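# Put one soap bar in each of three boxes, lidded

## Task

Finish with all three boxes upright, each containing exactly one bar of soap and closed with its lid; a box that is lidded but empty may occur.

## Robot and tools

Robot: two arms, left_arm and right_arm, each with six revolute joints and a parallel two-finger gripper. The fingers point along the gripper's +z axis and close along its y axis. end_effector_position is the point midway between the finger pads, roughly 1 cm short of the fingertips.

Frames: the scene frame has its origin at table-top height, midway between the nominal arm bases, with +z up, +x reaching out over the table and left_arm on the +y side. These names do not match image left and right. Calibrated bases: left_arm at (-0.046, +0.275, 0) m, quat_wxyz (+1.000, 0, 0, +0.012); right_arm at (-0.022, -0.322, 0) m, quat_wxyz (+1.000, 0, 0, -0.026). Both bases have up = (0, 0, +1). Reported hand positions, orientations and wrist-camera poses are in each arm's own base frame. Fixed cameras and the table use the scene frame. Reported hand poses may be a few cm off, worse at long reach.

Row layout: a row is one flat list of 14 numbers covering both arms, each in [-1, 1]. The first 7 are left_arm and the last 7 are right_arm, even when only one arm moves. Within each arm the order is: wrist pitch (joint4), waist (joint1), wrist roll (joint6), wrist yaw (joint5), elbow (joint3), shoulder (joint2), then the gripper opening.

Joint numbers are offsets, not poses. They are scaled so that 1.0 equals 1.264 rad for the waist, 1.32 for the shoulder, 1.276 for the elbow, 1.83 for wrist pitch, 6.358 for wrist yaw and 7.625 for wrist roll. Offsets count from the arm's Joint targets as they stood when the action or move began, not from the previous row. Sending the same offset again therefore moves the arm further, and 0 on every joint re-holds the current targets.

Stated joint ranges in rad:
- waist -2.880 to 2.880
- shoulder 0.000 to 3.142
- elbow 0.000 to 3.019
- wrist pitch -1.693 to 1.571
- wrist yaw -1.571 to 1.571
- wrist roll -2.094 to 2.094
The true end of each joint can differ from these by up to 0.084 rad. An action that would push a joint more than 0.084 rad outside its range is rejected for both arms. If the first action of a call fails this check, the whole call is rejected. A joint driven onto its real end stops there and the result reports "joint sent to its limit"; no such line does not prove there is more room.

The opening value is absolute: +1 fully open, -1 closed. A 0 is a real command, so resend the present value to leave a gripper unchanged.

execute_actions(actions, cameras): actions is a list of actions. Each action is a table of up to 15 rows, one row per 1/30 s step. If a table has fewer rows, its last row repeats to fill 15 steps. An empty list just reports state. cameras picks which images come back: omitted, null or ["all"] gives every camera, [] gives none, and an unknown name voids the call. Cameras are cam_high and cam_low (896x504), cam_left_wrist and cam_right_wrist (672x504).

move(target, speed, blend, opening_speed, blocking, cameras): target is one 14-number row or a list of up to 15 rows. Every row's offsets are measured from the same starting Joint targets. All joints travel in sync, so grippers follow curves. The move does not avoid obstacles or the other arm.
- speed: rad/s for the joint with the farthest to go, 0.01 to 2, default 0.5. Give one value or one per target.
- blend: rad by which corners at intermediate targets are rounded; the default 0 stops at each.
- opening_speed: rate of the gripper command on the -1 to +1 scale per second, at least 0.2. Use a low value when closing on soft items.
- blocking=false: returns after about 0.5 s while the move continues.
Paths take at least 0.5 s; anything beyond 10 s ends short. The result adds a "move:" line: done, off_target (at rest but a joint is more than 0.035 rad away), moving, held or fault, with limits=held when steps were withheld, and the worst joint error per arm. Neither done nor off_target tells you whether an arm is touching something.

Other tools:
- wait(seconds 0 to 10): lets time pass while commands are held.
- stop(): brakes a running move.
- zoom_image(camera, region [x0, y0, x1, y1] in pixels from top-left, at most 504x504): enlarges part of a recent image.
- read_manual: returns licence text only.
- finished_scene(scene): ends the current scene; give its number. This cannot be undone.

Results give Joint positions and Joint velocities per arm in the same joint order (rad, rad/s), followed by the finger-pad gap (m; 0.094 when fully open). They also give:
- Joint targets: the base for your next offsets.
- Tool commands.
- grip_measured, on the same scale as the opening command.
- grip_effort_nm: negative means closing; it is not a pad force.
- Joint torques.
- Step readings, after execute_actions only.
- Warnings: "joint command not followed", MOTOR HOT and OVER-TEMPERATURE FAULT.

Motion limits: each joint's target can only lead its measured angle by a fixed margin, and targets that would carry the gripper more than 110 mm from where it is get scaled back. Big offsets may therefore need several actions. If an arm is pushing against something, or was dragged off position, command its targets back beyond its measured positions.

Gripping: a firm grip begins about 0.05 below the grip_measured value at first contact, or 0.11 or more for small or round items. To release, command well above grip_measured.

Hazards: soap or lids falling off the table, dropping or letting go of moving objects, slams, fast or hard contact, deep pushes past a contact point, and collisions between the two arms. Long holding or stretched poses heat the motors. At 100 °C the arm goes limp and lets go for 30 to 60 s or more. Brief outside tugs on held parts or nudges to loose objects can happen. The final state must hold on its own once the robot stops.

Each tool is called after ">>>" by a JSON object that holds its "op" and its "data".

## Session

>>> {"op": "execute_actions", "data": {"actions": []}}

Scene clock: 0.00 s.
left_arm: end_effector_position=(+0.5905, -0.2707, +0.2097) grip_measured=+1.000 grip_effort_nm=n/a end_effector_quat_wxyz=(+0.442, -0.131, +0.873, +0.161) | right_arm: end_effector_position=(+0.1384, +0.3040, +0.3106) grip_measured=+1.000 grip_effort_nm=n/a end_effector_quat_wxyz=(+0.083, -0.601, +0.786, +0.123)
Joint names: [wrist pitch, waist, wrist roll, wrist yaw, elbow, shoulder]
Joint positions: left_arm=[-0.693 -0.629 -0.666 -0.848 1.484 1.795 0.094] | right_arm=[-1.458 1.064 -0.221 -0.157 1.194 1.054 0.094]
Joint velocities: within noise
Joint torques (N m): no reading
Motor temperatures (°C): left_arm=[31 32 31 29 29 32 33] | right_arm=[34 34 31 31 34 30 30]
Heat: left arm: hottest gripper 33 °C; right arm: hottest waist 34 °C.
Joint targets: left_arm=[-0.691 -0.629 -0.666 -0.848 1.507 1.800] | right_arm=[-1.457 1.064 -0.221 -0.157 1.218 1.057]
Tool commands: left_gripper/opening=+1.0 right_gripper/opening=+1.0

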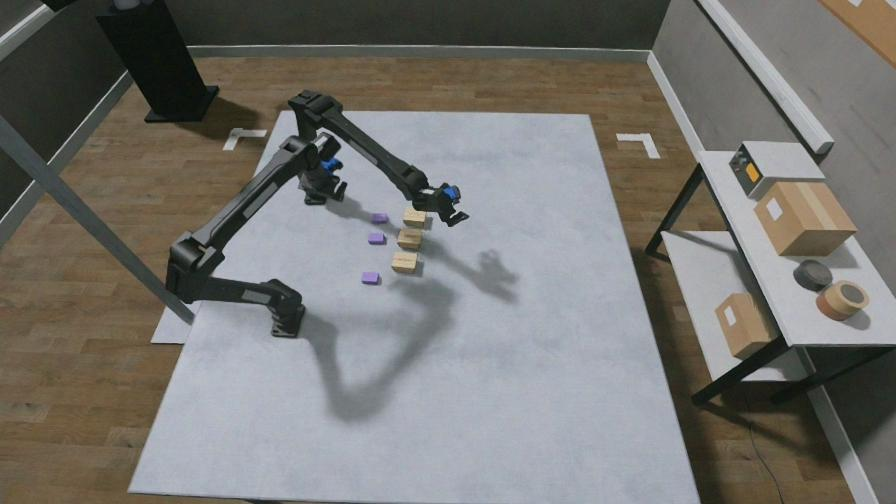

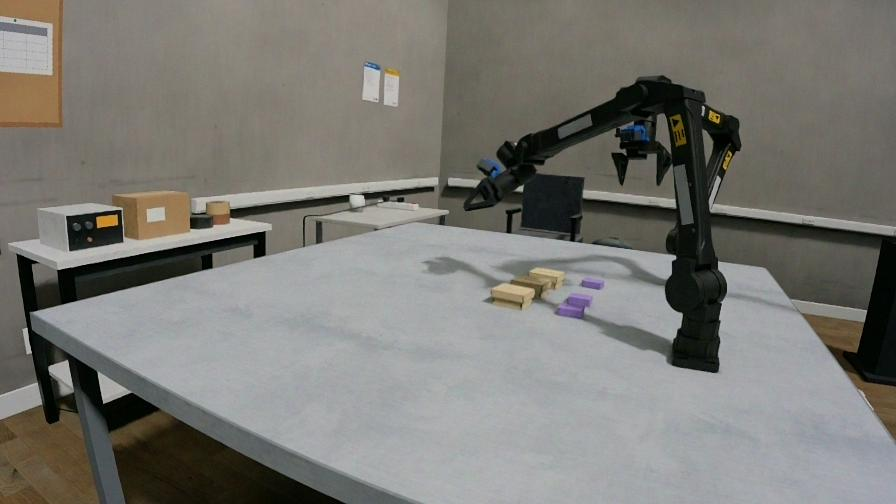

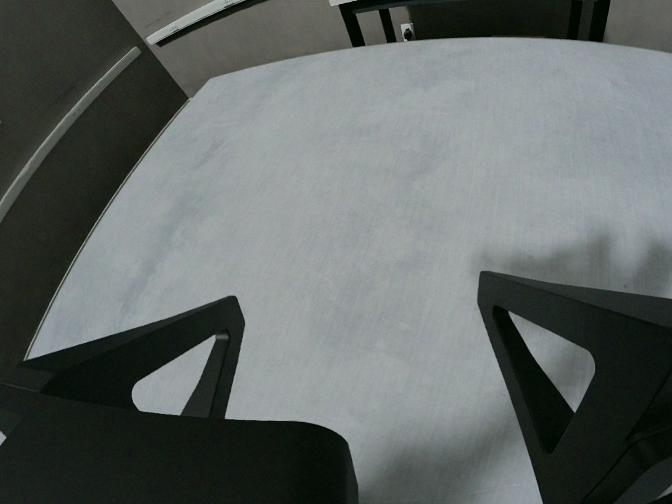

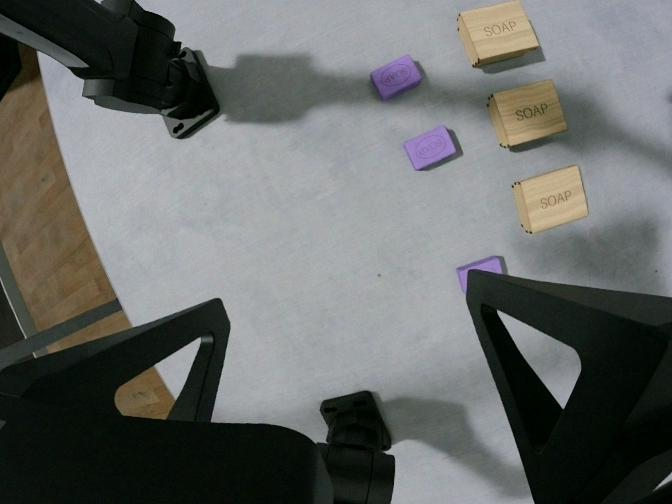

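>>> {"op": "zoom_image", "data": {"camera": "cam_high", "region": [340, 190, 460, 300]}}

>>> {"op": "zoom_image", "data": {"camera": "cam_low", "region": [470, 250, 630, 340]}}

>>> {"op": "zoom_image", "data": {"camera": "cam_right_wrist", "region": [350, 0, 620, 300]}}

Scaled by 4.200 from the camera's 896x504 image, which has a finer 1280x720 frame.

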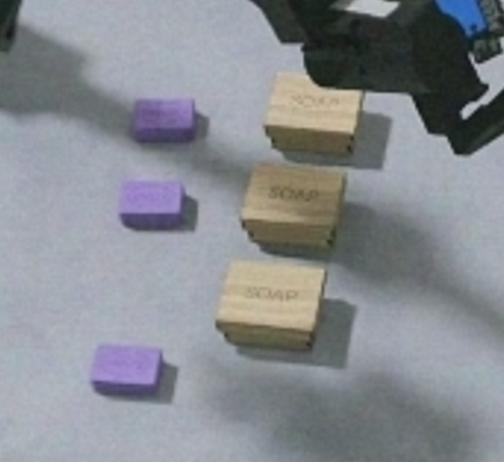

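Scaled by 3.150 from the camera's 896x504 image, which has a finer 1280x720 frame.

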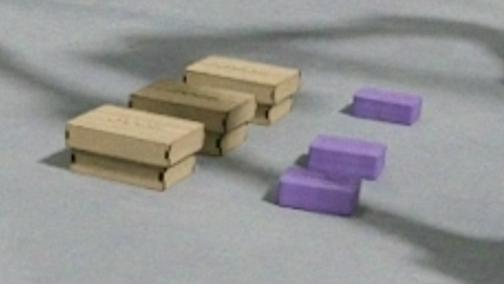

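Scaled by 1.680 from the camera's 672x504 image, which has a finer 960x720 frame.

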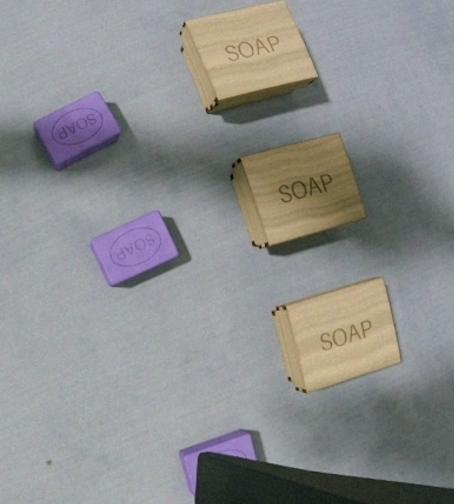

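>>> {"op": "move", "data": {"target": [[0,0.9,0.0873,0.1334,0,0,1,0,0,0,0,0,0,1],[0,0.9,0.0873,0.1334,0,0,1,0.019,-0.169,0.029,0.0247,0.227,0.4545,1]], "speed": 1, "cameras": ["cam_high","cam_right_wrist"]}}

>>> {"op": "zoom_image", "data": {"camera": "cam_high", "region": [340, 190, 460, 300]}}

Scene clock: 119.30 s.
left_arm: end_effector_position=(+0.5817, +0.3283, +0.1607) grip_measured=+1.000 grip_effort_nm=-0.012 end_effector_quat_wxyz=(+0.271, -0.251, +0.927, +0.070) | right_arm: end_effector_position=(+0.3170, +0.3612, +0.1808) grip_measured=+1.000 grip_effort_nm=-0.042 end_effector_quat_wxyz=(-0.026, -0.418, +0.908, -0.011)
Joint names: [wrist pitch, waist, wrist roll, wrist yaw, elbow, shoulder]
Joint positions: left_arm=[-0.693 0.514 -0.013 -0.002 1.484 1.795 0.094] | right_arm=[-1.427 0.851 -0.012 -0.001 1.451 1.652 0.094]
Joint velocities: within noise
Joint torques (N m): left_arm=[2.1 -2.02 0.09 0.07 13.08 -21.19] | right_arm=[0.46 0.03 0.09 -0.12 14.22 -14.62]
Motor temperatures (°C): left_arm=[30 31 30 29 40 37 31] | right_arm=[34 34 30 31 44 30 30]
Heat: left arm: hottest elbow 40 °C; right arm: hottest elbow 44 °C.
Joint targets: left_arm=[-0.691 0.509 0.000 0.001 1.507 1.800] | right_arm=[-1.422 0.850 0.000 0.000 1.507 1.656]
move: off_target (right_arm); right_arm: the elbow is farthest, 0.056 rad from its target
Images, in order (width x height): cam_high 896x504, cam_right_wrist 672x504.

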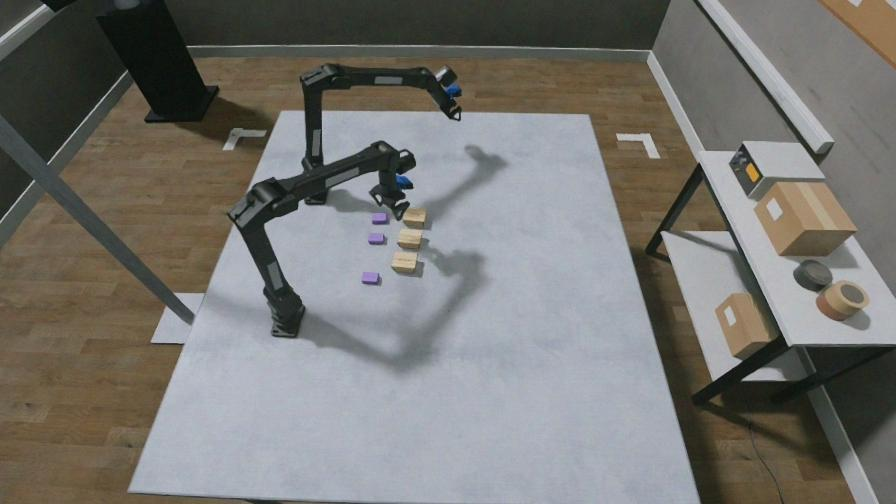

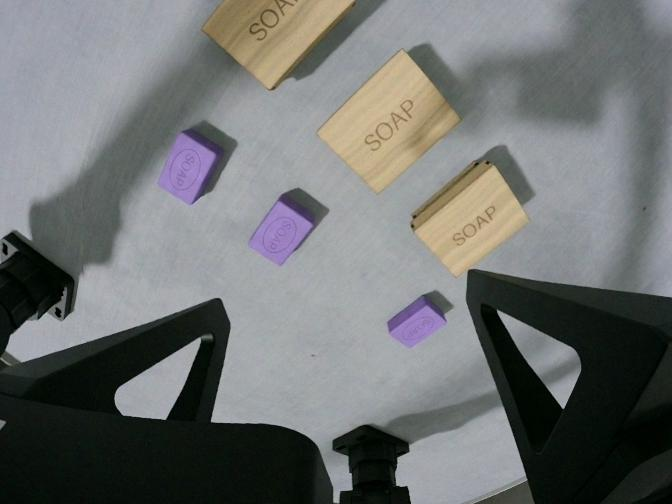

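Scaled by 4.200 from the camera's 896x504 image, which has a finer 1280x720 frame.

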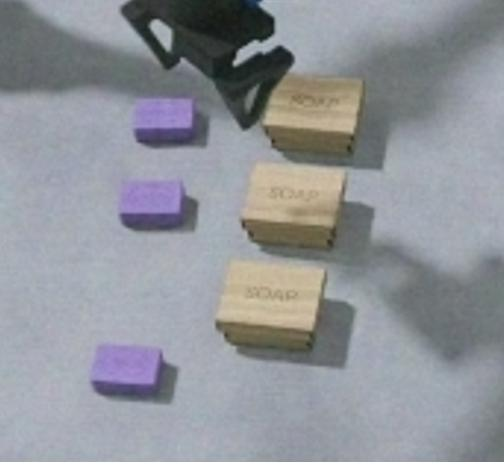

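>>> {"op": "move", "data": {"target": [0,0,0,0,0,0,1,0.1126,-0.166,0.0839,0,-0.158,-0.036,0.7], "speed": 0.7, "cameras": ["cam_right_wrist","cam_low"]}}

Scene clock: 175.67 s.
left_arm: end_effector_position=(+0.5817, +0.3283, +0.1607) grip_measured=+1.000 grip_effort_nm=-0.007 end_effector_quat_wxyz=(+0.271, -0.250, +0.927, +0.070) | right_arm: end_effector_position=(+0.3878, +0.2905, +0.1459) grip_measured=+0.702 grip_effort_nm=-0.129 end_effector_quat_wxyz=(+0.017, -0.008, +1.000, +0.013)
Joint names: [wrist pitch, waist, wrist roll, wrist yaw, elbow, shoulder]
Joint positions: left_arm=[-0.693 0.514 -0.013 -0.002 1.484 1.795 0.094] | right_arm=[-1.225 0.643 0.627 -0.001 1.32 1.623 0.08]
Joint velocities: within noise
Joint torques (N m): left_arm=[2.1 -1.96 0.09 0.08 13.09 -21.25] | right_arm=[0.79 -0.15 0.08 -0.1 8.17 -15.5]
Motor temperatures (°C): left_arm=[30 31 30 28 42 38 30] | right_arm=[33 34 29 30 47 32 30]
Heat: left arm: hottest elbow 42 °C; right arm: hottest elbow 47 °C.
Joint targets: left_arm=[-0.691 0.509 0.000 0.001 1.507 1.800] | right_arm=[-1.216 0.641 0.639 0.000 1.305 1.609]
move: done
Images, in order (width x height): cam_low 896x504, cam_right_wrist 672x504.

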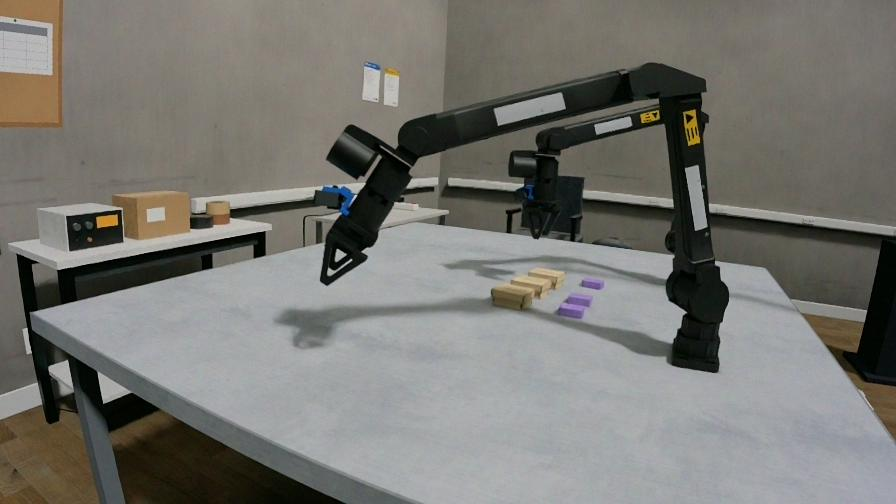

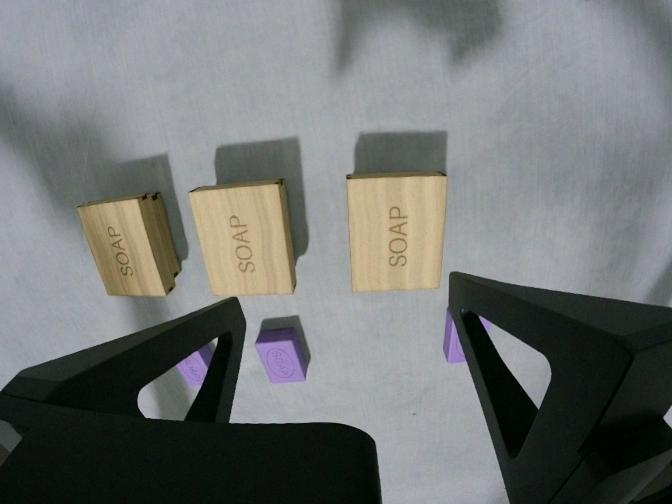

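>>> {"op": "move", "data": {"target": [0,0,0,0,0,0,1,0.0634,-0.0372,0.002,0,-0.1019,0.0235,0.7], "cameras": ["cam_right_wrist"]}}

>>> {"op": "zoom_image", "data": {"camera": "cam_low", "region": [470, 200, 630, 340]}}

Scene clock: 213.30 s.
left_arm: end_effector_position=(+0.5817, +0.3283, +0.1607) grip_measured=+1.000 grip_effort_nm=-0.007 end_effector_quat_wxyz=(+0.271, -0.250, +0.927, +0.070) | right_arm: end_effector_position=(+0.3827, +0.2600, +0.0992) grip_measured=+0.702 grip_effort_nm=-0.125 end_effector_quat_wxyz=(+0.011, +0.023, +1.000, +0.009)
Joint names: [wrist pitch, waist, wrist roll, wrist yaw, elbow, shoulder]
Joint positions: left_arm=[-0.693 0.514 -0.013 -0.002 1.484 1.795 0.094] | right_arm=[-1.109 0.597 0.643 -0.001 1.189 1.622 0.08]
Joint velocities: within noise
Joint torques (N m): left_arm=[2.1 -1.96 0.08 0.07 13.08 -21.25] | right_arm=[0.77 -0.21 0.12 -0.1 7.83 -12.45]
Motor temperatures (°C): left_arm=[30 31 29 28 43 38 30] | right_arm=[33 34 29 30 45 33 30]
Heat: left arm: hottest elbow 43 °C; right arm: hottest elbow 45 °C.
Joint targets: left_arm=[-0.691 0.509 0.000 0.001 1.507 1.800] | right_arm=[-1.100 0.594 0.655 -0.001 1.175 1.640]
move: done
Images, in order (width x height): cam_right_wrist 672x504.

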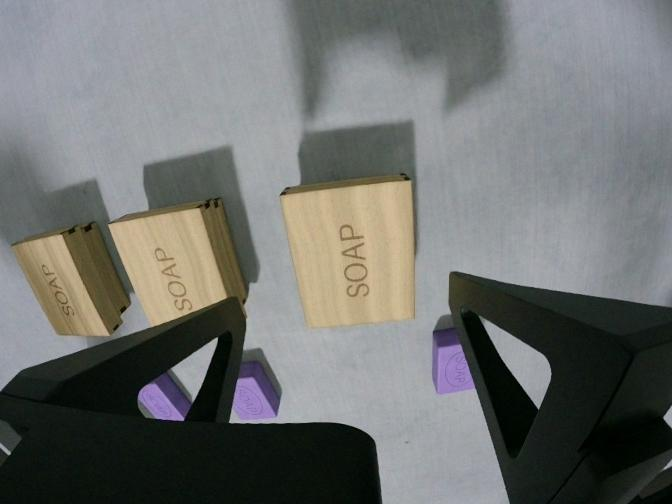

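This scene's latest camera images include none from cam_low. They are from: cam_right_wrist. cam_low's image comes with the result of a call that names it in "cameras".

>>> {"op": "move", "data": {"target": [0,0,0,0,0,0,1,0.0574,0,0.0052,0,-0.0431,0.0606,0.7], "speed": 0.2, "cameras": ["cam_right_wrist","cam_low"]}}

>>> {"op": "zoom_image", "data": {"camera": "cam_low", "region": [470, 240, 630, 340]}}

Scene clock: 246.27 s.
left_arm: end_effector_position=(+0.5817, +0.3283, +0.1607) grip_measured=+1.000 grip_effort_nm=-0.002 end_effector_quat_wxyz=(+0.271, -0.250, +0.927, +0.070) | right_arm: end_effector_position=(+0.3801, +0.2582, +0.0454) grip_measured=+0.702 grip_effort_nm=-0.129 end_effector_quat_wxyz=(-0.001, +0.043, +0.999, +0.000)
Joint names: [wrist pitch, waist, wrist roll, wrist yaw, elbow, shoulder]
Joint positions: left_arm=[-0.693 0.514 -0.013 -0.002 1.484 1.795 0.094] | right_arm=[-1.004 0.597 0.682 -0.001 1.132 1.701 0.08]
Joint velocities: within noise
Joint torques (N m): left_arm=[2.09 -2.02 0.09 0.07 13.08 -21.19] | right_arm=[0.75 -0.21 0.14 -0.1 7.3 -12.86]
Motor temperatures (°C): left_arm=[29 31 29 28 44 38 30] | right_arm=[33 34 29 30 42 33 30]
Heat: left arm: hottest elbow 44 °C; right arm: hottest elbow 42 °C.
Joint targets: left_arm=[-0.691 0.509 0.000 0.001 1.507 1.800] | right_arm=[-0.995 0.594 0.694 -0.001 1.120 1.720]
move: done
Images, in order (width x height): cam_low 896x504, cam_right_wrist 672x504.

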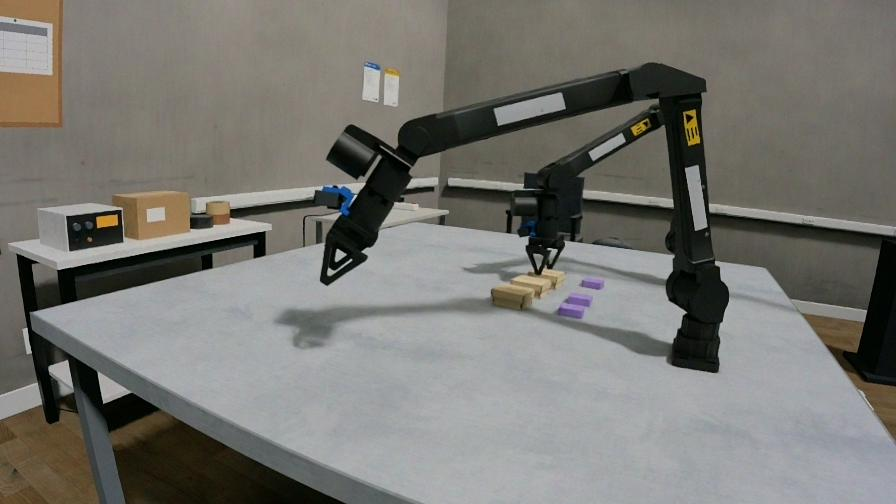

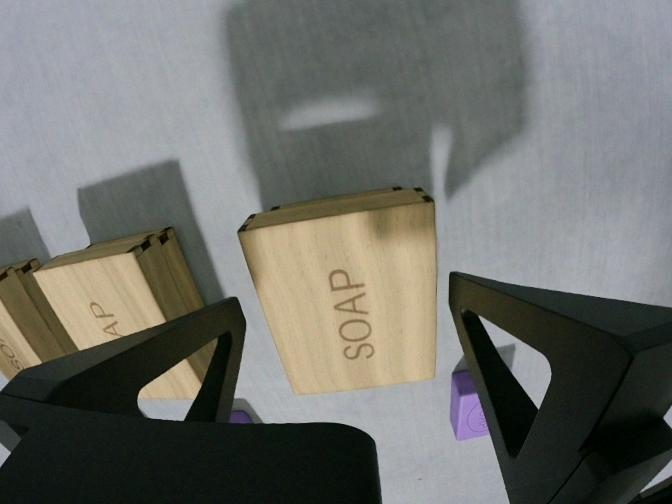

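Scaled by 3.150 from the camera's 896x504 image, which has a finer 1280x720 frame.

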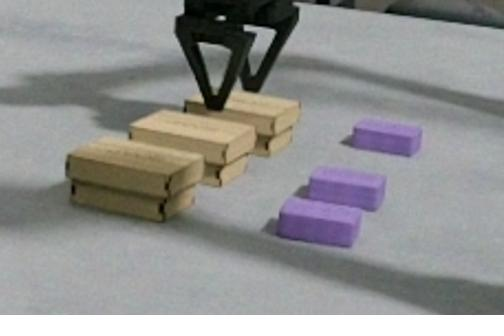

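>>> {"op": "move", "data": {"target": [[0,0,0,0,0,0,1,0.0077,0,0,0,0,0.0115,0.7],[0,0,0,0,0,0,1,0.0077,0,0,0,0,0.0115,0.12]], "speed": 0.2, "opening_speed": 0.3, "cameras": ["cam_right_wrist","cam_low"]}}

>>> {"op": "zoom_image", "data": {"camera": "cam_low", "region": [470, 240, 630, 340]}}

Scene clock: 266.03 s.
left_arm: end_effector_position=(+0.5817, +0.3283, +0.1607) grip_measured=+1.000 grip_effort_nm=-0.007 end_effector_quat_wxyz=(+0.271, -0.250, +0.927, +0.070) | right_arm: end_effector_position=(+0.3824, +0.2597, +0.0412) grip_measured=+0.337 grip_effort_nm=-1.062 end_effector_quat_wxyz=(+0.001, +0.043, +0.999, +0.001)
Joint names: [wrist pitch, waist, wrist roll, wrist yaw, elbow, shoulder]
Joint positions: left_arm=[-0.693 0.514 -0.013 -0.002 1.484 1.795 0.094] | right_arm=[-0.99 0.597 0.683 -0.001 1.132 1.711 0.063]
Joint velocities: within noise
Joint torques (N m): left_arm=[2.11 -2.02 0.08 0.07 13.08 -21.25] | right_arm=[0.69 -0.21 0.11 -0.11 7.24 -12.51]
Motor temperatures (°C): left_arm=[29 31 29 28 44 39 30] | right_arm=[33 34 29 30 41 33 30]
Heat: left arm: hottest elbow 44 °C; right arm: hottest elbow 41 °C.
Joint targets: left_arm=[-0.691 0.509 0.000 0.001 1.507 1.800] | right_arm=[-0.981 0.594 0.694 0.000 1.120 1.735]
move: done
Images, in order (width x height): cam_low 896x504, cam_right_wrist 672x504.

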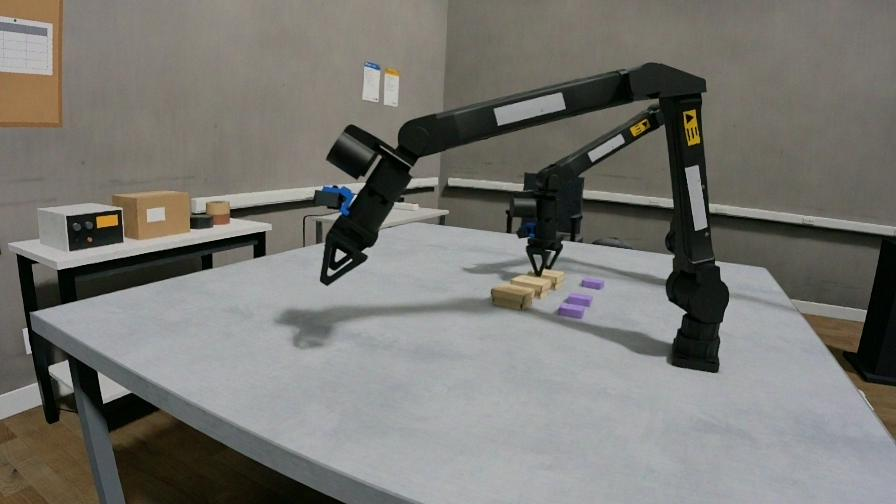

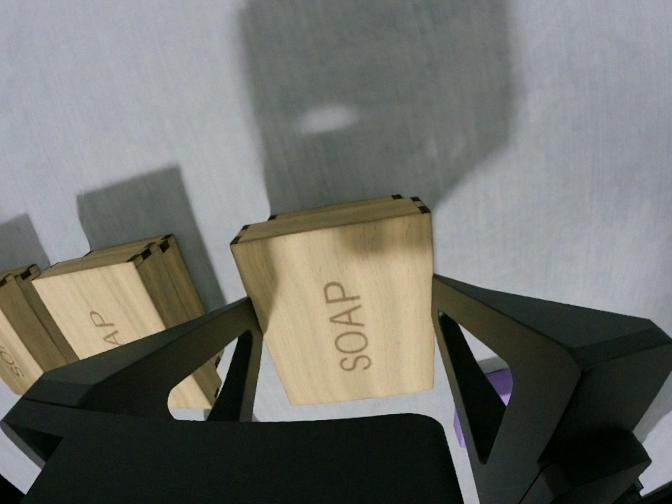

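Scaled by 3.150 from the camera's 896x504 image, which has a finer 1280x720 frame.

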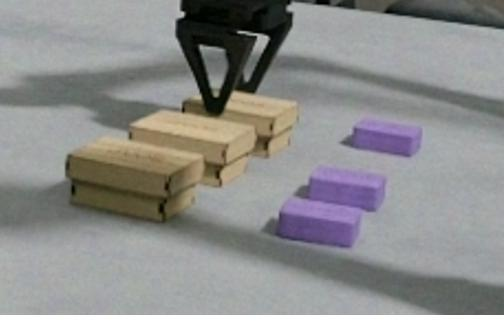

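>>> {"op": "move", "data": {"target": [0,0,0,0,0,0,1,-0.1066,0,0,0,0,-0.148,0.12], "speed": 0.25, "cameras": ["cam_right_wrist","cam_low"]}}

>>> {"op": "zoom_image", "data": {"camera": "cam_low", "region": [470, 200, 630, 340]}}

Scene clock: 278.13 s.
left_arm: end_effector_position=(+0.5817, +0.3283, +0.1607) grip_measured=+1.000 grip_effort_nm=-0.012 end_effector_quat_wxyz=(+0.271, -0.250, +0.927, +0.070) | right_arm: end_effector_position=(+0.3534, +0.2400, +0.1108) grip_measured=+0.336 grip_effort_nm=-1.072 end_effector_quat_wxyz=(-0.005, +0.043, +0.999, -0.003)
Joint names: [wrist pitch, waist, wrist roll, wrist yaw, elbow, shoulder]
Joint positions: left_arm=[-0.693 0.514 -0.013 -0.002 1.484 1.795 0.094] | right_arm=[-1.168 0.597 0.683 -0.001 1.132 1.547 0.063]
Joint velocities: within noise
Joint torques (N m): left_arm=[2.1 -1.96 0.09 0.07 13.08 -21.19] | right_arm=[-0.08 -0.26 0.11 -0.11 7.99 -13.27]
Motor temperatures (°C): left_arm=[29 31 29 28 45 39 30] | right_arm=[33 34 29 30 40 33 30]
Heat: left arm: hottest elbow 45 °C; right arm: hottest elbow 40 °C.
Joint targets: left_arm=[-0.691 0.509 0.000 0.001 1.507 1.800] | right_arm=[-1.176 0.594 0.694 0.000 1.120 1.539]
move: done
Images, in order (width x height): cam_low 896x504, cam_right_wrist 672x504.

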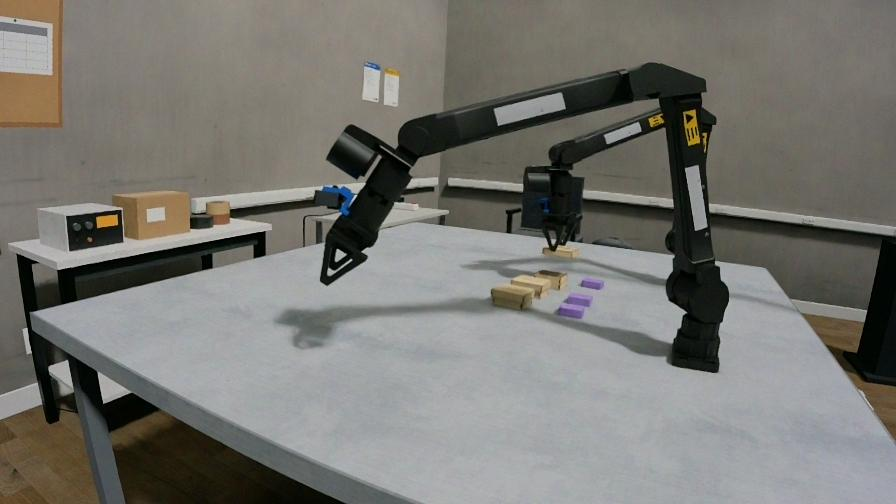

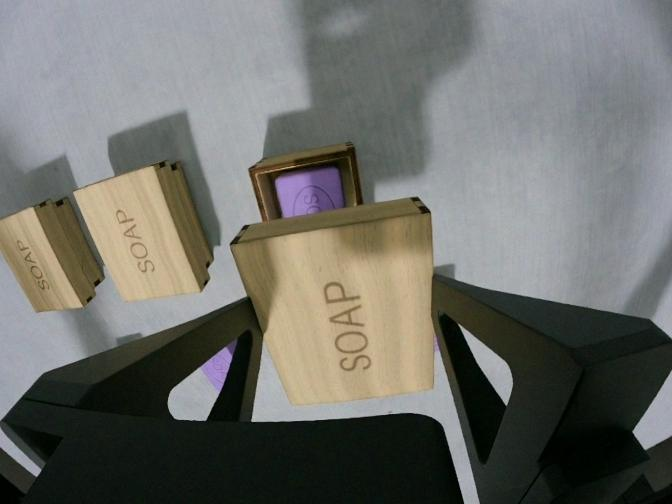

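Scaled by 3.150 from the camera's 896x504 image, which has a finer 1280x720 frame.

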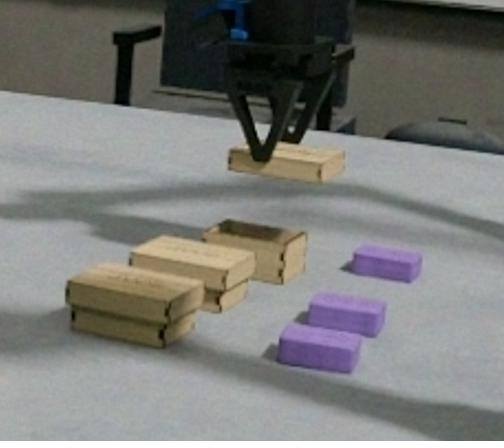

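>>> {"op": "move", "data": {"target": [0,0,0,0,0,0,1,-0.05,0,0,0,0,-0.08,0.12], "speed": 0.3, "cameras": ["cam_right_wrist"]}}

>>> {"op": "zoom_image", "data": {"camera": "cam_right_wrist", "region": [220, 100, 400, 230]}}

Scene clock: 286.43 s.
left_arm: end_effector_position=(+0.5817, +0.3283, +0.1607) grip_measured=+1.000 grip_effort_nm=-0.007 end_effector_quat_wxyz=(+0.271, -0.250, +0.927, +0.070) | right_arm: end_effector_position=(+0.3346, +0.2272, +0.1544) grip_measured=+0.336 grip_effort_nm=-1.072 end_effector_quat_wxyz=(+0.002, +0.043, +0.999, +0.002)
Joint names: [wrist pitch, waist, wrist roll, wrist yaw, elbow, shoulder]
Joint positions: left_arm=[-0.693 0.514 -0.013 -0.002 1.484 1.795 0.094] | right_arm=[-1.26 0.597 0.683 -0.001 1.132 1.437 0.063]
Joint velocities: within noise
Joint torques (N m): left_arm=[2.11 -2.02 0.08 0.07 13.07 -21.25] | right_arm=[0.06 -0.26 0.12 -0.11 8.46 -11.87]
Motor temperatures (°C): left_arm=[29 31 29 28 45 39 30] | right_arm=[33 34 29 30 40 33 31]
Heat: left arm: hottest elbow 45 °C; right arm: hottest elbow 40 °C.
Joint targets: left_arm=[-0.691 0.509 0.000 0.001 1.507 1.800] | right_arm=[-1.268 0.594 0.694 0.000 1.120 1.434]
move: done
Images, in order (width x height): cam_right_wrist 672x504.

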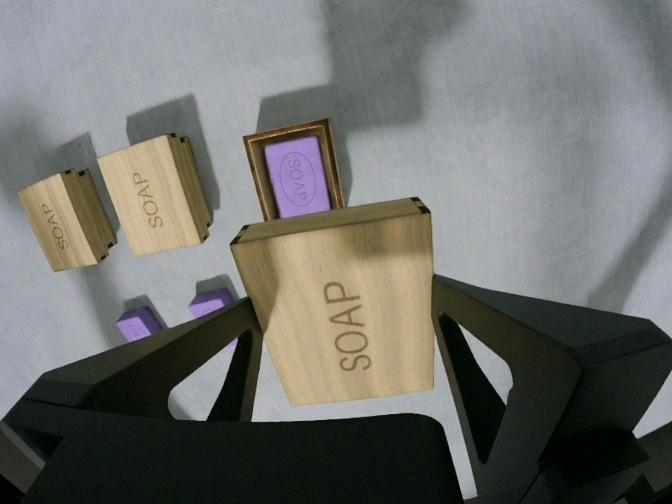

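Scaled by 2.800 from the camera's 672x504 image, which has a finer 960x720 frame.

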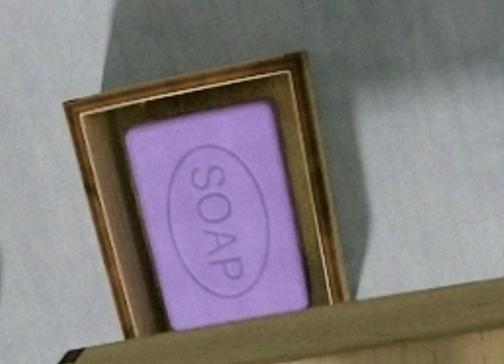

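>>> {"op": "move", "data": {"target": [[0,0,0,0,0,0,1,0.1246,0,0,0,0,0.181,0.12],[0,0,0,0,0,0,1,0.1568,0,0,0,0,0.227,0.12]], "speed": [0.3,0.08], "cameras": ["cam_right_wrist","cam_low"]}}

>>> {"op": "zoom_image", "data": {"camera": "cam_low", "region": [470, 240, 630, 340]}}

Scene clock: 323.67 s.
left_arm: end_effector_position=(+0.5817, +0.3283, +0.1607) grip_measured=+1.000 grip_effort_nm=-0.012 end_effector_quat_wxyz=(+0.271, -0.250, +0.927, +0.070) | right_arm: end_effector_position=(+0.3800, +0.2577, +0.0558) grip_measured=+0.336 grip_effort_nm=-1.082 end_effector_quat_wxyz=(+0.005, +0.045, +0.999, +0.003)
Joint names: [wrist pitch, waist, wrist roll, wrist yaw, elbow, shoulder]
Joint positions: left_arm=[-0.693 0.514 -0.013 -0.002 1.484 1.795 0.094] | right_arm=[-1.013 0.597 0.688 0.001 1.132 1.678 0.063]
Joint velocities: within noise
Joint torques (N m): left_arm=[2.09 -1.96 0.09 0.07 13.07 -21.25] | right_arm=[1.48 -0.26 0.09 -0.17 7.45 -9.76]
Motor temperatures (°C): left_arm=[29 31 29 28 45 39 30] | right_arm=[33 34 29 30 40 32 31]
Heat: left arm: hottest elbow 45 °C; right arm: hottest elbow 40 °C.
Joint targets: left_arm=[-0.691 0.509 0.000 0.001 1.507 1.800] | right_arm=[-0.981 0.594 0.695 0.000 1.120 1.734]
move: off_target (right_arm); right_arm: the shoulder is farthest, 0.056 rad from its target
Images, in order (width x height): cam_low 896x504, cam_right_wrist 672x504.

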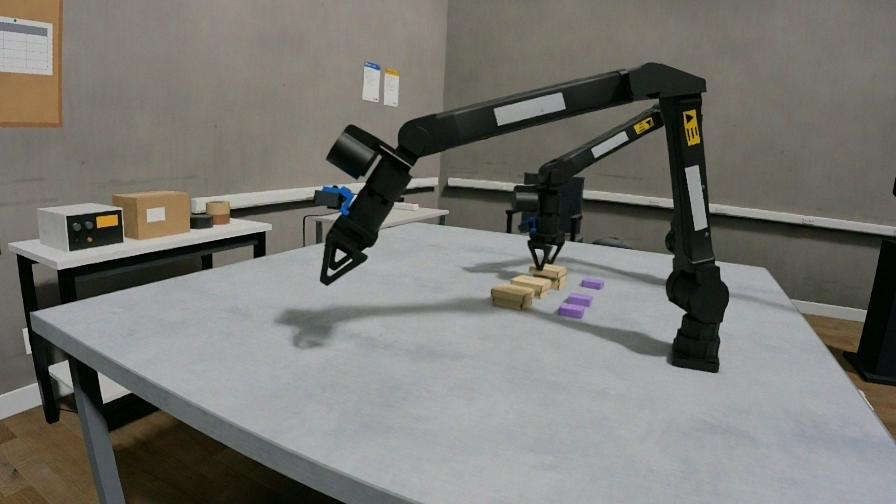

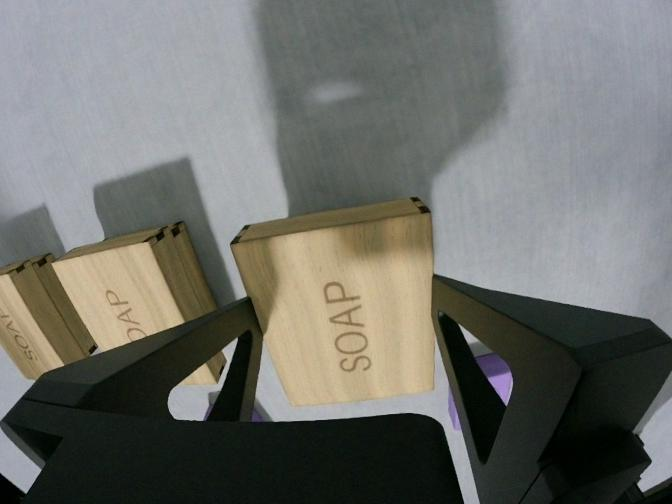

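Scaled by 3.150 from the camera's 896x504 image, which has a finer 1280x720 frame.

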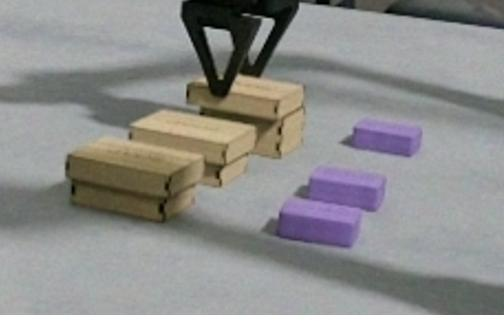

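>>> {"op": "move", "data": {"target": [[0,0,0,0,0,0,1,-0.0563,0,0,0,0.036,-0.0432,0.12],[0,0,0,0,0,0,1,-0.0268,0,0,0,0.0172,-0.0205,0.12],[0,0,0,0,0,0,1,0,0,0,0,0,0,0.12]], "speed": [0.2,0.1,0.06], "cameras": ["cam_right_wrist","cam_low"]}}

>>> {"op": "zoom_image", "data": {"camera": "cam_low", "region": [470, 240, 630, 340]}}

Scene clock: 344.43 s.
left_arm: end_effector_position=(+0.5817, +0.3283, +0.1607) grip_measured=+1.000 grip_effort_nm=-0.012 end_effector_quat_wxyz=(+0.271, -0.250, +0.927, +0.070) | right_arm: end_effector_position=(+0.3799, +0.2575, +0.0557) grip_measured=+0.336 grip_effort_nm=-1.077 end_effector_quat_wxyz=(+0.005, +0.046, +0.999, +0.003)
Joint names: [wrist pitch, waist, wrist roll, wrist yaw, elbow, shoulder]
Joint positions: left_arm=[-0.693 0.514 -0.013 -0.002 1.484 1.795 0.094] | right_arm=[-1.014 0.597 0.688 0.002 1.132 1.678 0.063]
Joint velocities: within noise
Joint torques (N m): left_arm=[2.11 -1.96 0.09 0.07 13.09 -21.19] | right_arm=[1.59 -0.21 0.06 -0.22 7.45 -9.7]
Motor temperatures (°C): left_arm=[29 31 29 28 46 39 29] | right_arm=[33 34 29 30 40 32 32]
Heat: left arm: hottest elbow 46 °C; right arm: hottest elbow 40 °C.
Joint targets: left_arm=[-0.691 0.509 0.000 0.001 1.507 1.800] | right_arm=[-0.981 0.594 0.694 -0.001 1.120 1.734]
move: off_target (right_arm); right_arm: the shoulder is farthest, 0.056 rad from its target
Images, in order (width x height): cam_low 896x504, cam_right_wrist 672x504.

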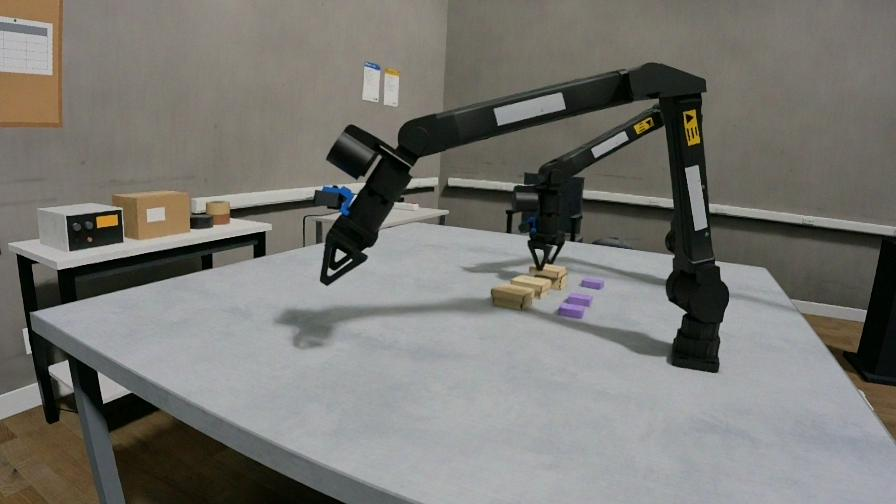

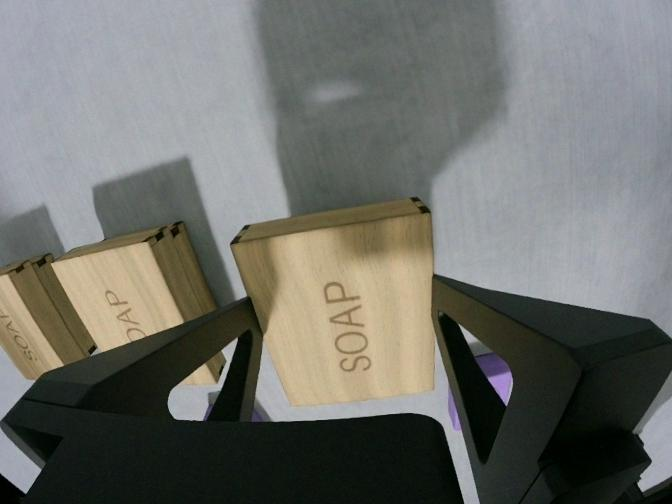

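Scaled by 3.150 from the camera's 896x504 image, which has a finer 1280x720 frame.

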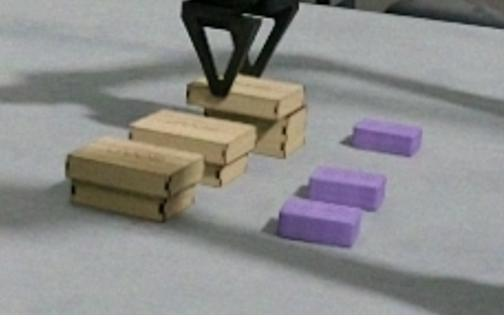

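>>> {"op": "move", "data": {"target": [0,0,0,0,0,0,1,-0.1066,0,0,0,0,-0.148,0.12], "speed": 0.3, "cameras": ["cam_right_wrist","cam_low"]}}

>>> {"op": "zoom_image", "data": {"camera": "cam_low", "region": [470, 200, 630, 340]}}

>>> {"op": "zoom_image", "data": {"camera": "cam_right_wrist", "region": [220, 100, 470, 310]}}

Scene clock: 355.97 s.
left_arm: end_effector_position=(+0.5817, +0.3283, +0.1607) grip_measured=+1.000 grip_effort_nm=-0.012 end_effector_quat_wxyz=(+0.271, -0.250, +0.927, +0.070) | right_arm: end_effector_position=(+0.3530, +0.2393, +0.1134) grip_measured=+0.336 grip_effort_nm=-1.082 end_effector_quat_wxyz=(-0.002, +0.046, +0.999, -0.002)
Joint names: [wrist pitch, waist, wrist roll, wrist yaw, elbow, shoulder]
Joint positions: left_arm=[-0.693 0.514 -0.013 -0.002 1.484 1.795 0.094] | right_arm=[-1.168 0.597 0.688 0.001 1.13 1.539 0.063]
Joint velocities: within noise
Joint torques (N m): left_arm=[2.13 -1.9 0.09 0.07 13.08 -21.19] | right_arm=[0.09 -0.26 0.07 -0.19 8.21 -12.86]
Motor temperatures (°C): left_arm=[29 30 29 28 46 39 29] | right_arm=[33 34 29 30 40 32 32]
Heat: left arm: hottest elbow 46 °C; right arm: hottest elbow 40 °C.
Joint targets: left_arm=[-0.691 0.509 0.000 0.001 1.507 1.800] | right_arm=[-1.176 0.594 0.694 0.000 1.120 1.538]
move: done
Images, in order (width x height): cam_low 896x504, cam_right_wrist 672x504.

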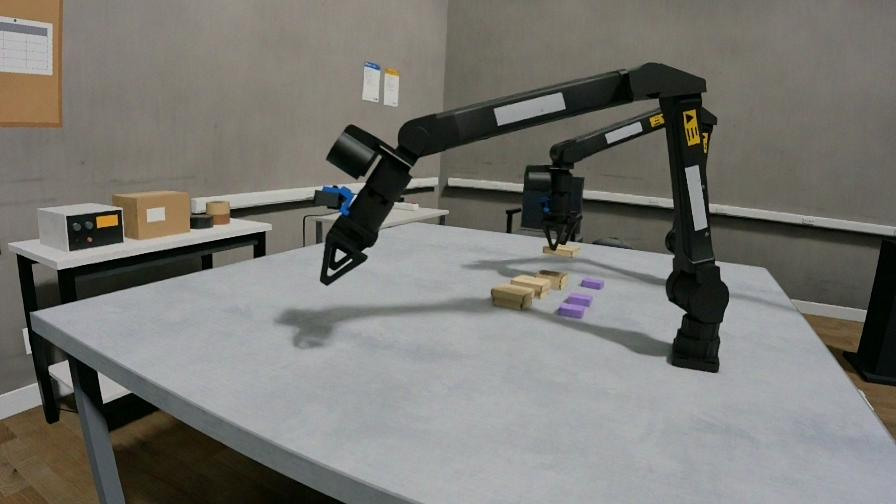

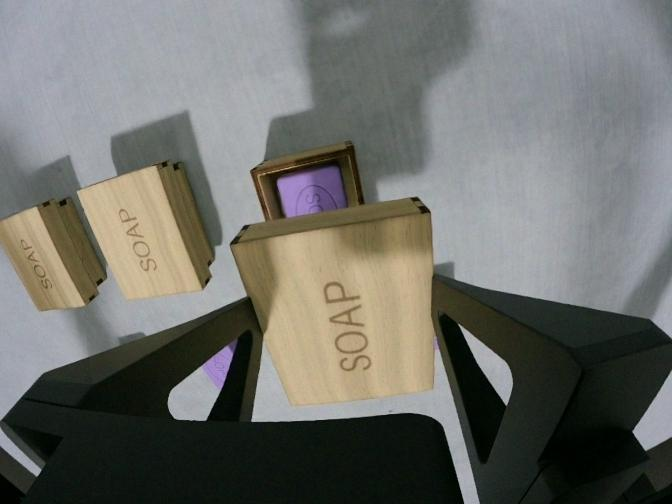

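Scaled by 3.150 from the camera's 896x504 image, which has a finer 1280x720 frame.

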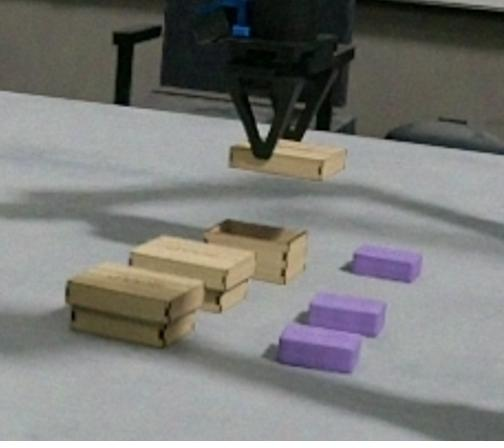

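Scaled by 2.016 from the camera's 672x504 image, which has a finer 960x720 frame.

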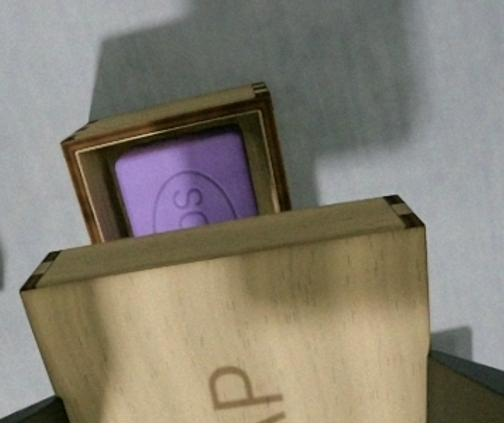

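>>> {"op": "move", "data": {"target": [0,0,0,0,0,0,1,0.0612,0.0083,0.0012,0,0.0016,0.0848,0.12], "speed": 0.2, "cameras": ["cam_right_wrist","cam_low","cam_high"]}}

>>> {"op": "zoom_image", "data": {"camera": "cam_low", "region": [500, 240, 600, 310]}}

>>> {"op": "zoom_image", "data": {"camera": "cam_high", "region": [360, 200, 450, 290]}}

Scene clock: 404.87 s.
left_arm: end_effector_position=(+0.5817, +0.3283, +0.1607) grip_measured=+1.000 grip_effort_nm=-0.012 end_effector_quat_wxyz=(+0.271, -0.250, +0.927, +0.070) | right_arm: end_effector_position=(+0.3695, +0.2505, +0.0740) grip_measured=+0.336 grip_effort_nm=-1.077 end_effector_quat_wxyz=(-0.002, +0.047, +0.999, -0.002)
Joint names: [wrist pitch, waist, wrist roll, wrist yaw, elbow, shoulder]
Joint positions: left_arm=[-0.693 0.514 -0.013 -0.002 1.484 1.795 0.094] | right_arm=[-1.073 0.597 0.692 0.001 1.13 1.633 0.063]
Joint velocities: within noise
Joint torques (N m): left_arm=[2.1 -1.96 0.08 0.07 13.08 -21.25] | right_arm=[0.72 0.73 0.08 -0.19 7.98 -12.57]
Motor temperatures (°C): left_arm=[29 30 29 28 46 39 29] | right_arm=[32 34 29 30 42 32 32]
Heat: left arm: hottest elbow 46 °C; right arm: hottest elbow 42 °C.
Joint targets: left_arm=[-0.691 0.509 0.000 0.001 1.507 1.800] | right_arm=[-1.064 0.604 0.704 0.000 1.122 1.650]
move: done
Images, in order (width x height): cam_high 896x504, cam_low 896x504, cam_right_wrist 672x504.

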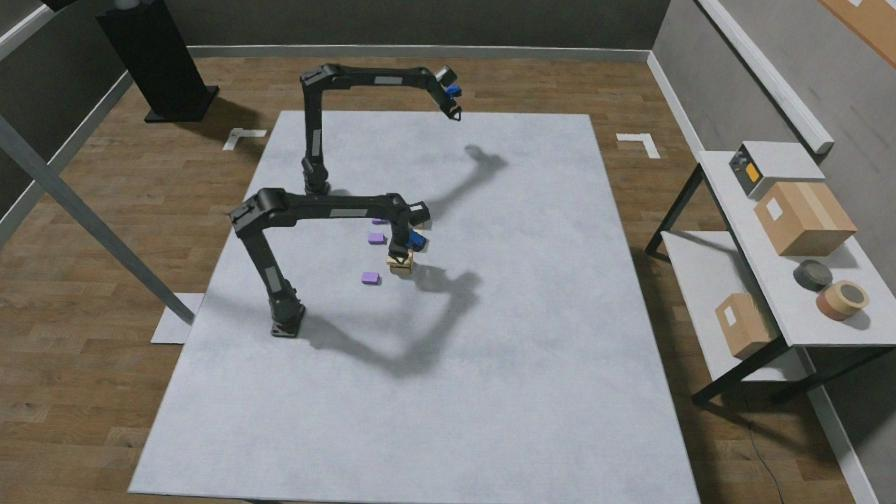

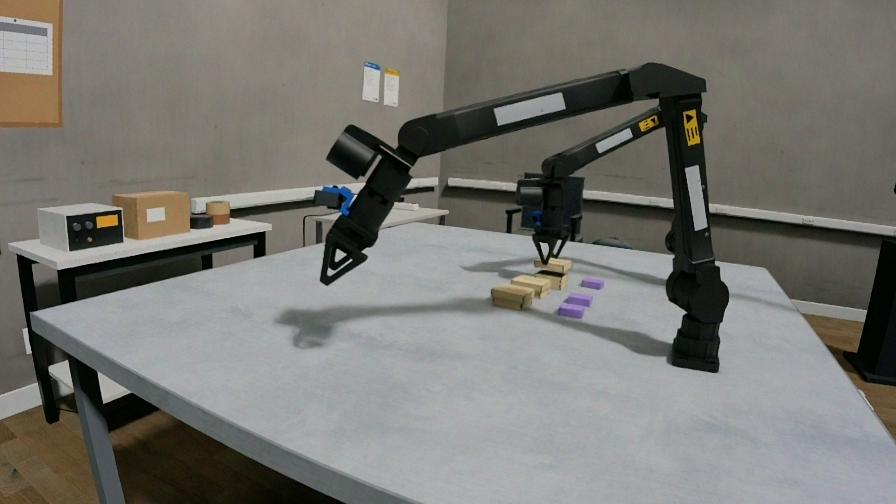

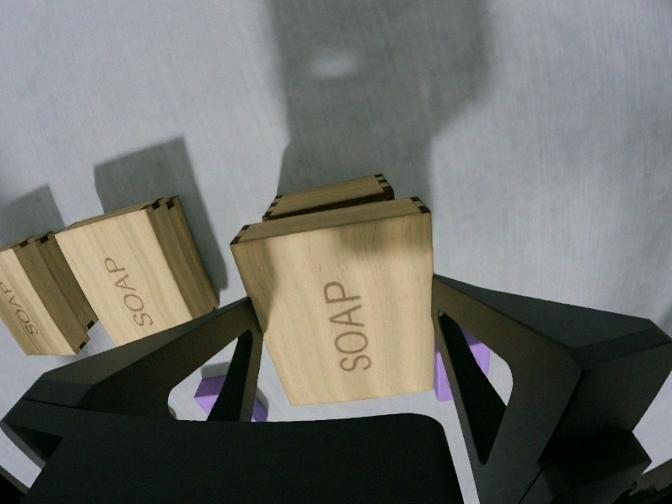

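Scaled by 5.040 from the camera's 896x504 image, which has a finer 1280x720 frame.

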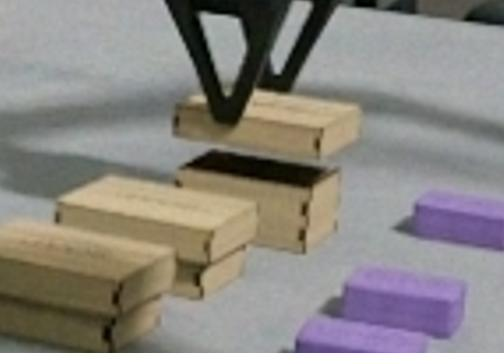

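Scaled by 5.600 from the camera's 896x504 image, which has a finer 1280x720 frame.

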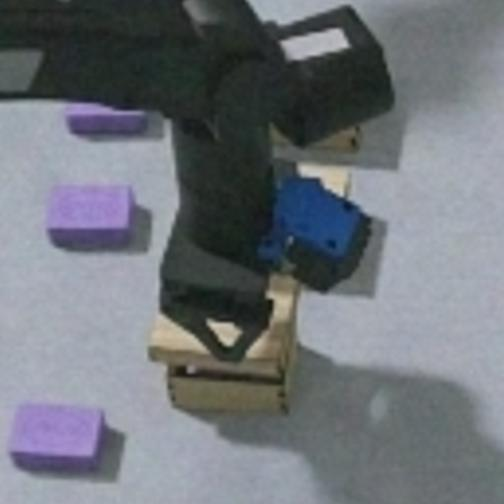

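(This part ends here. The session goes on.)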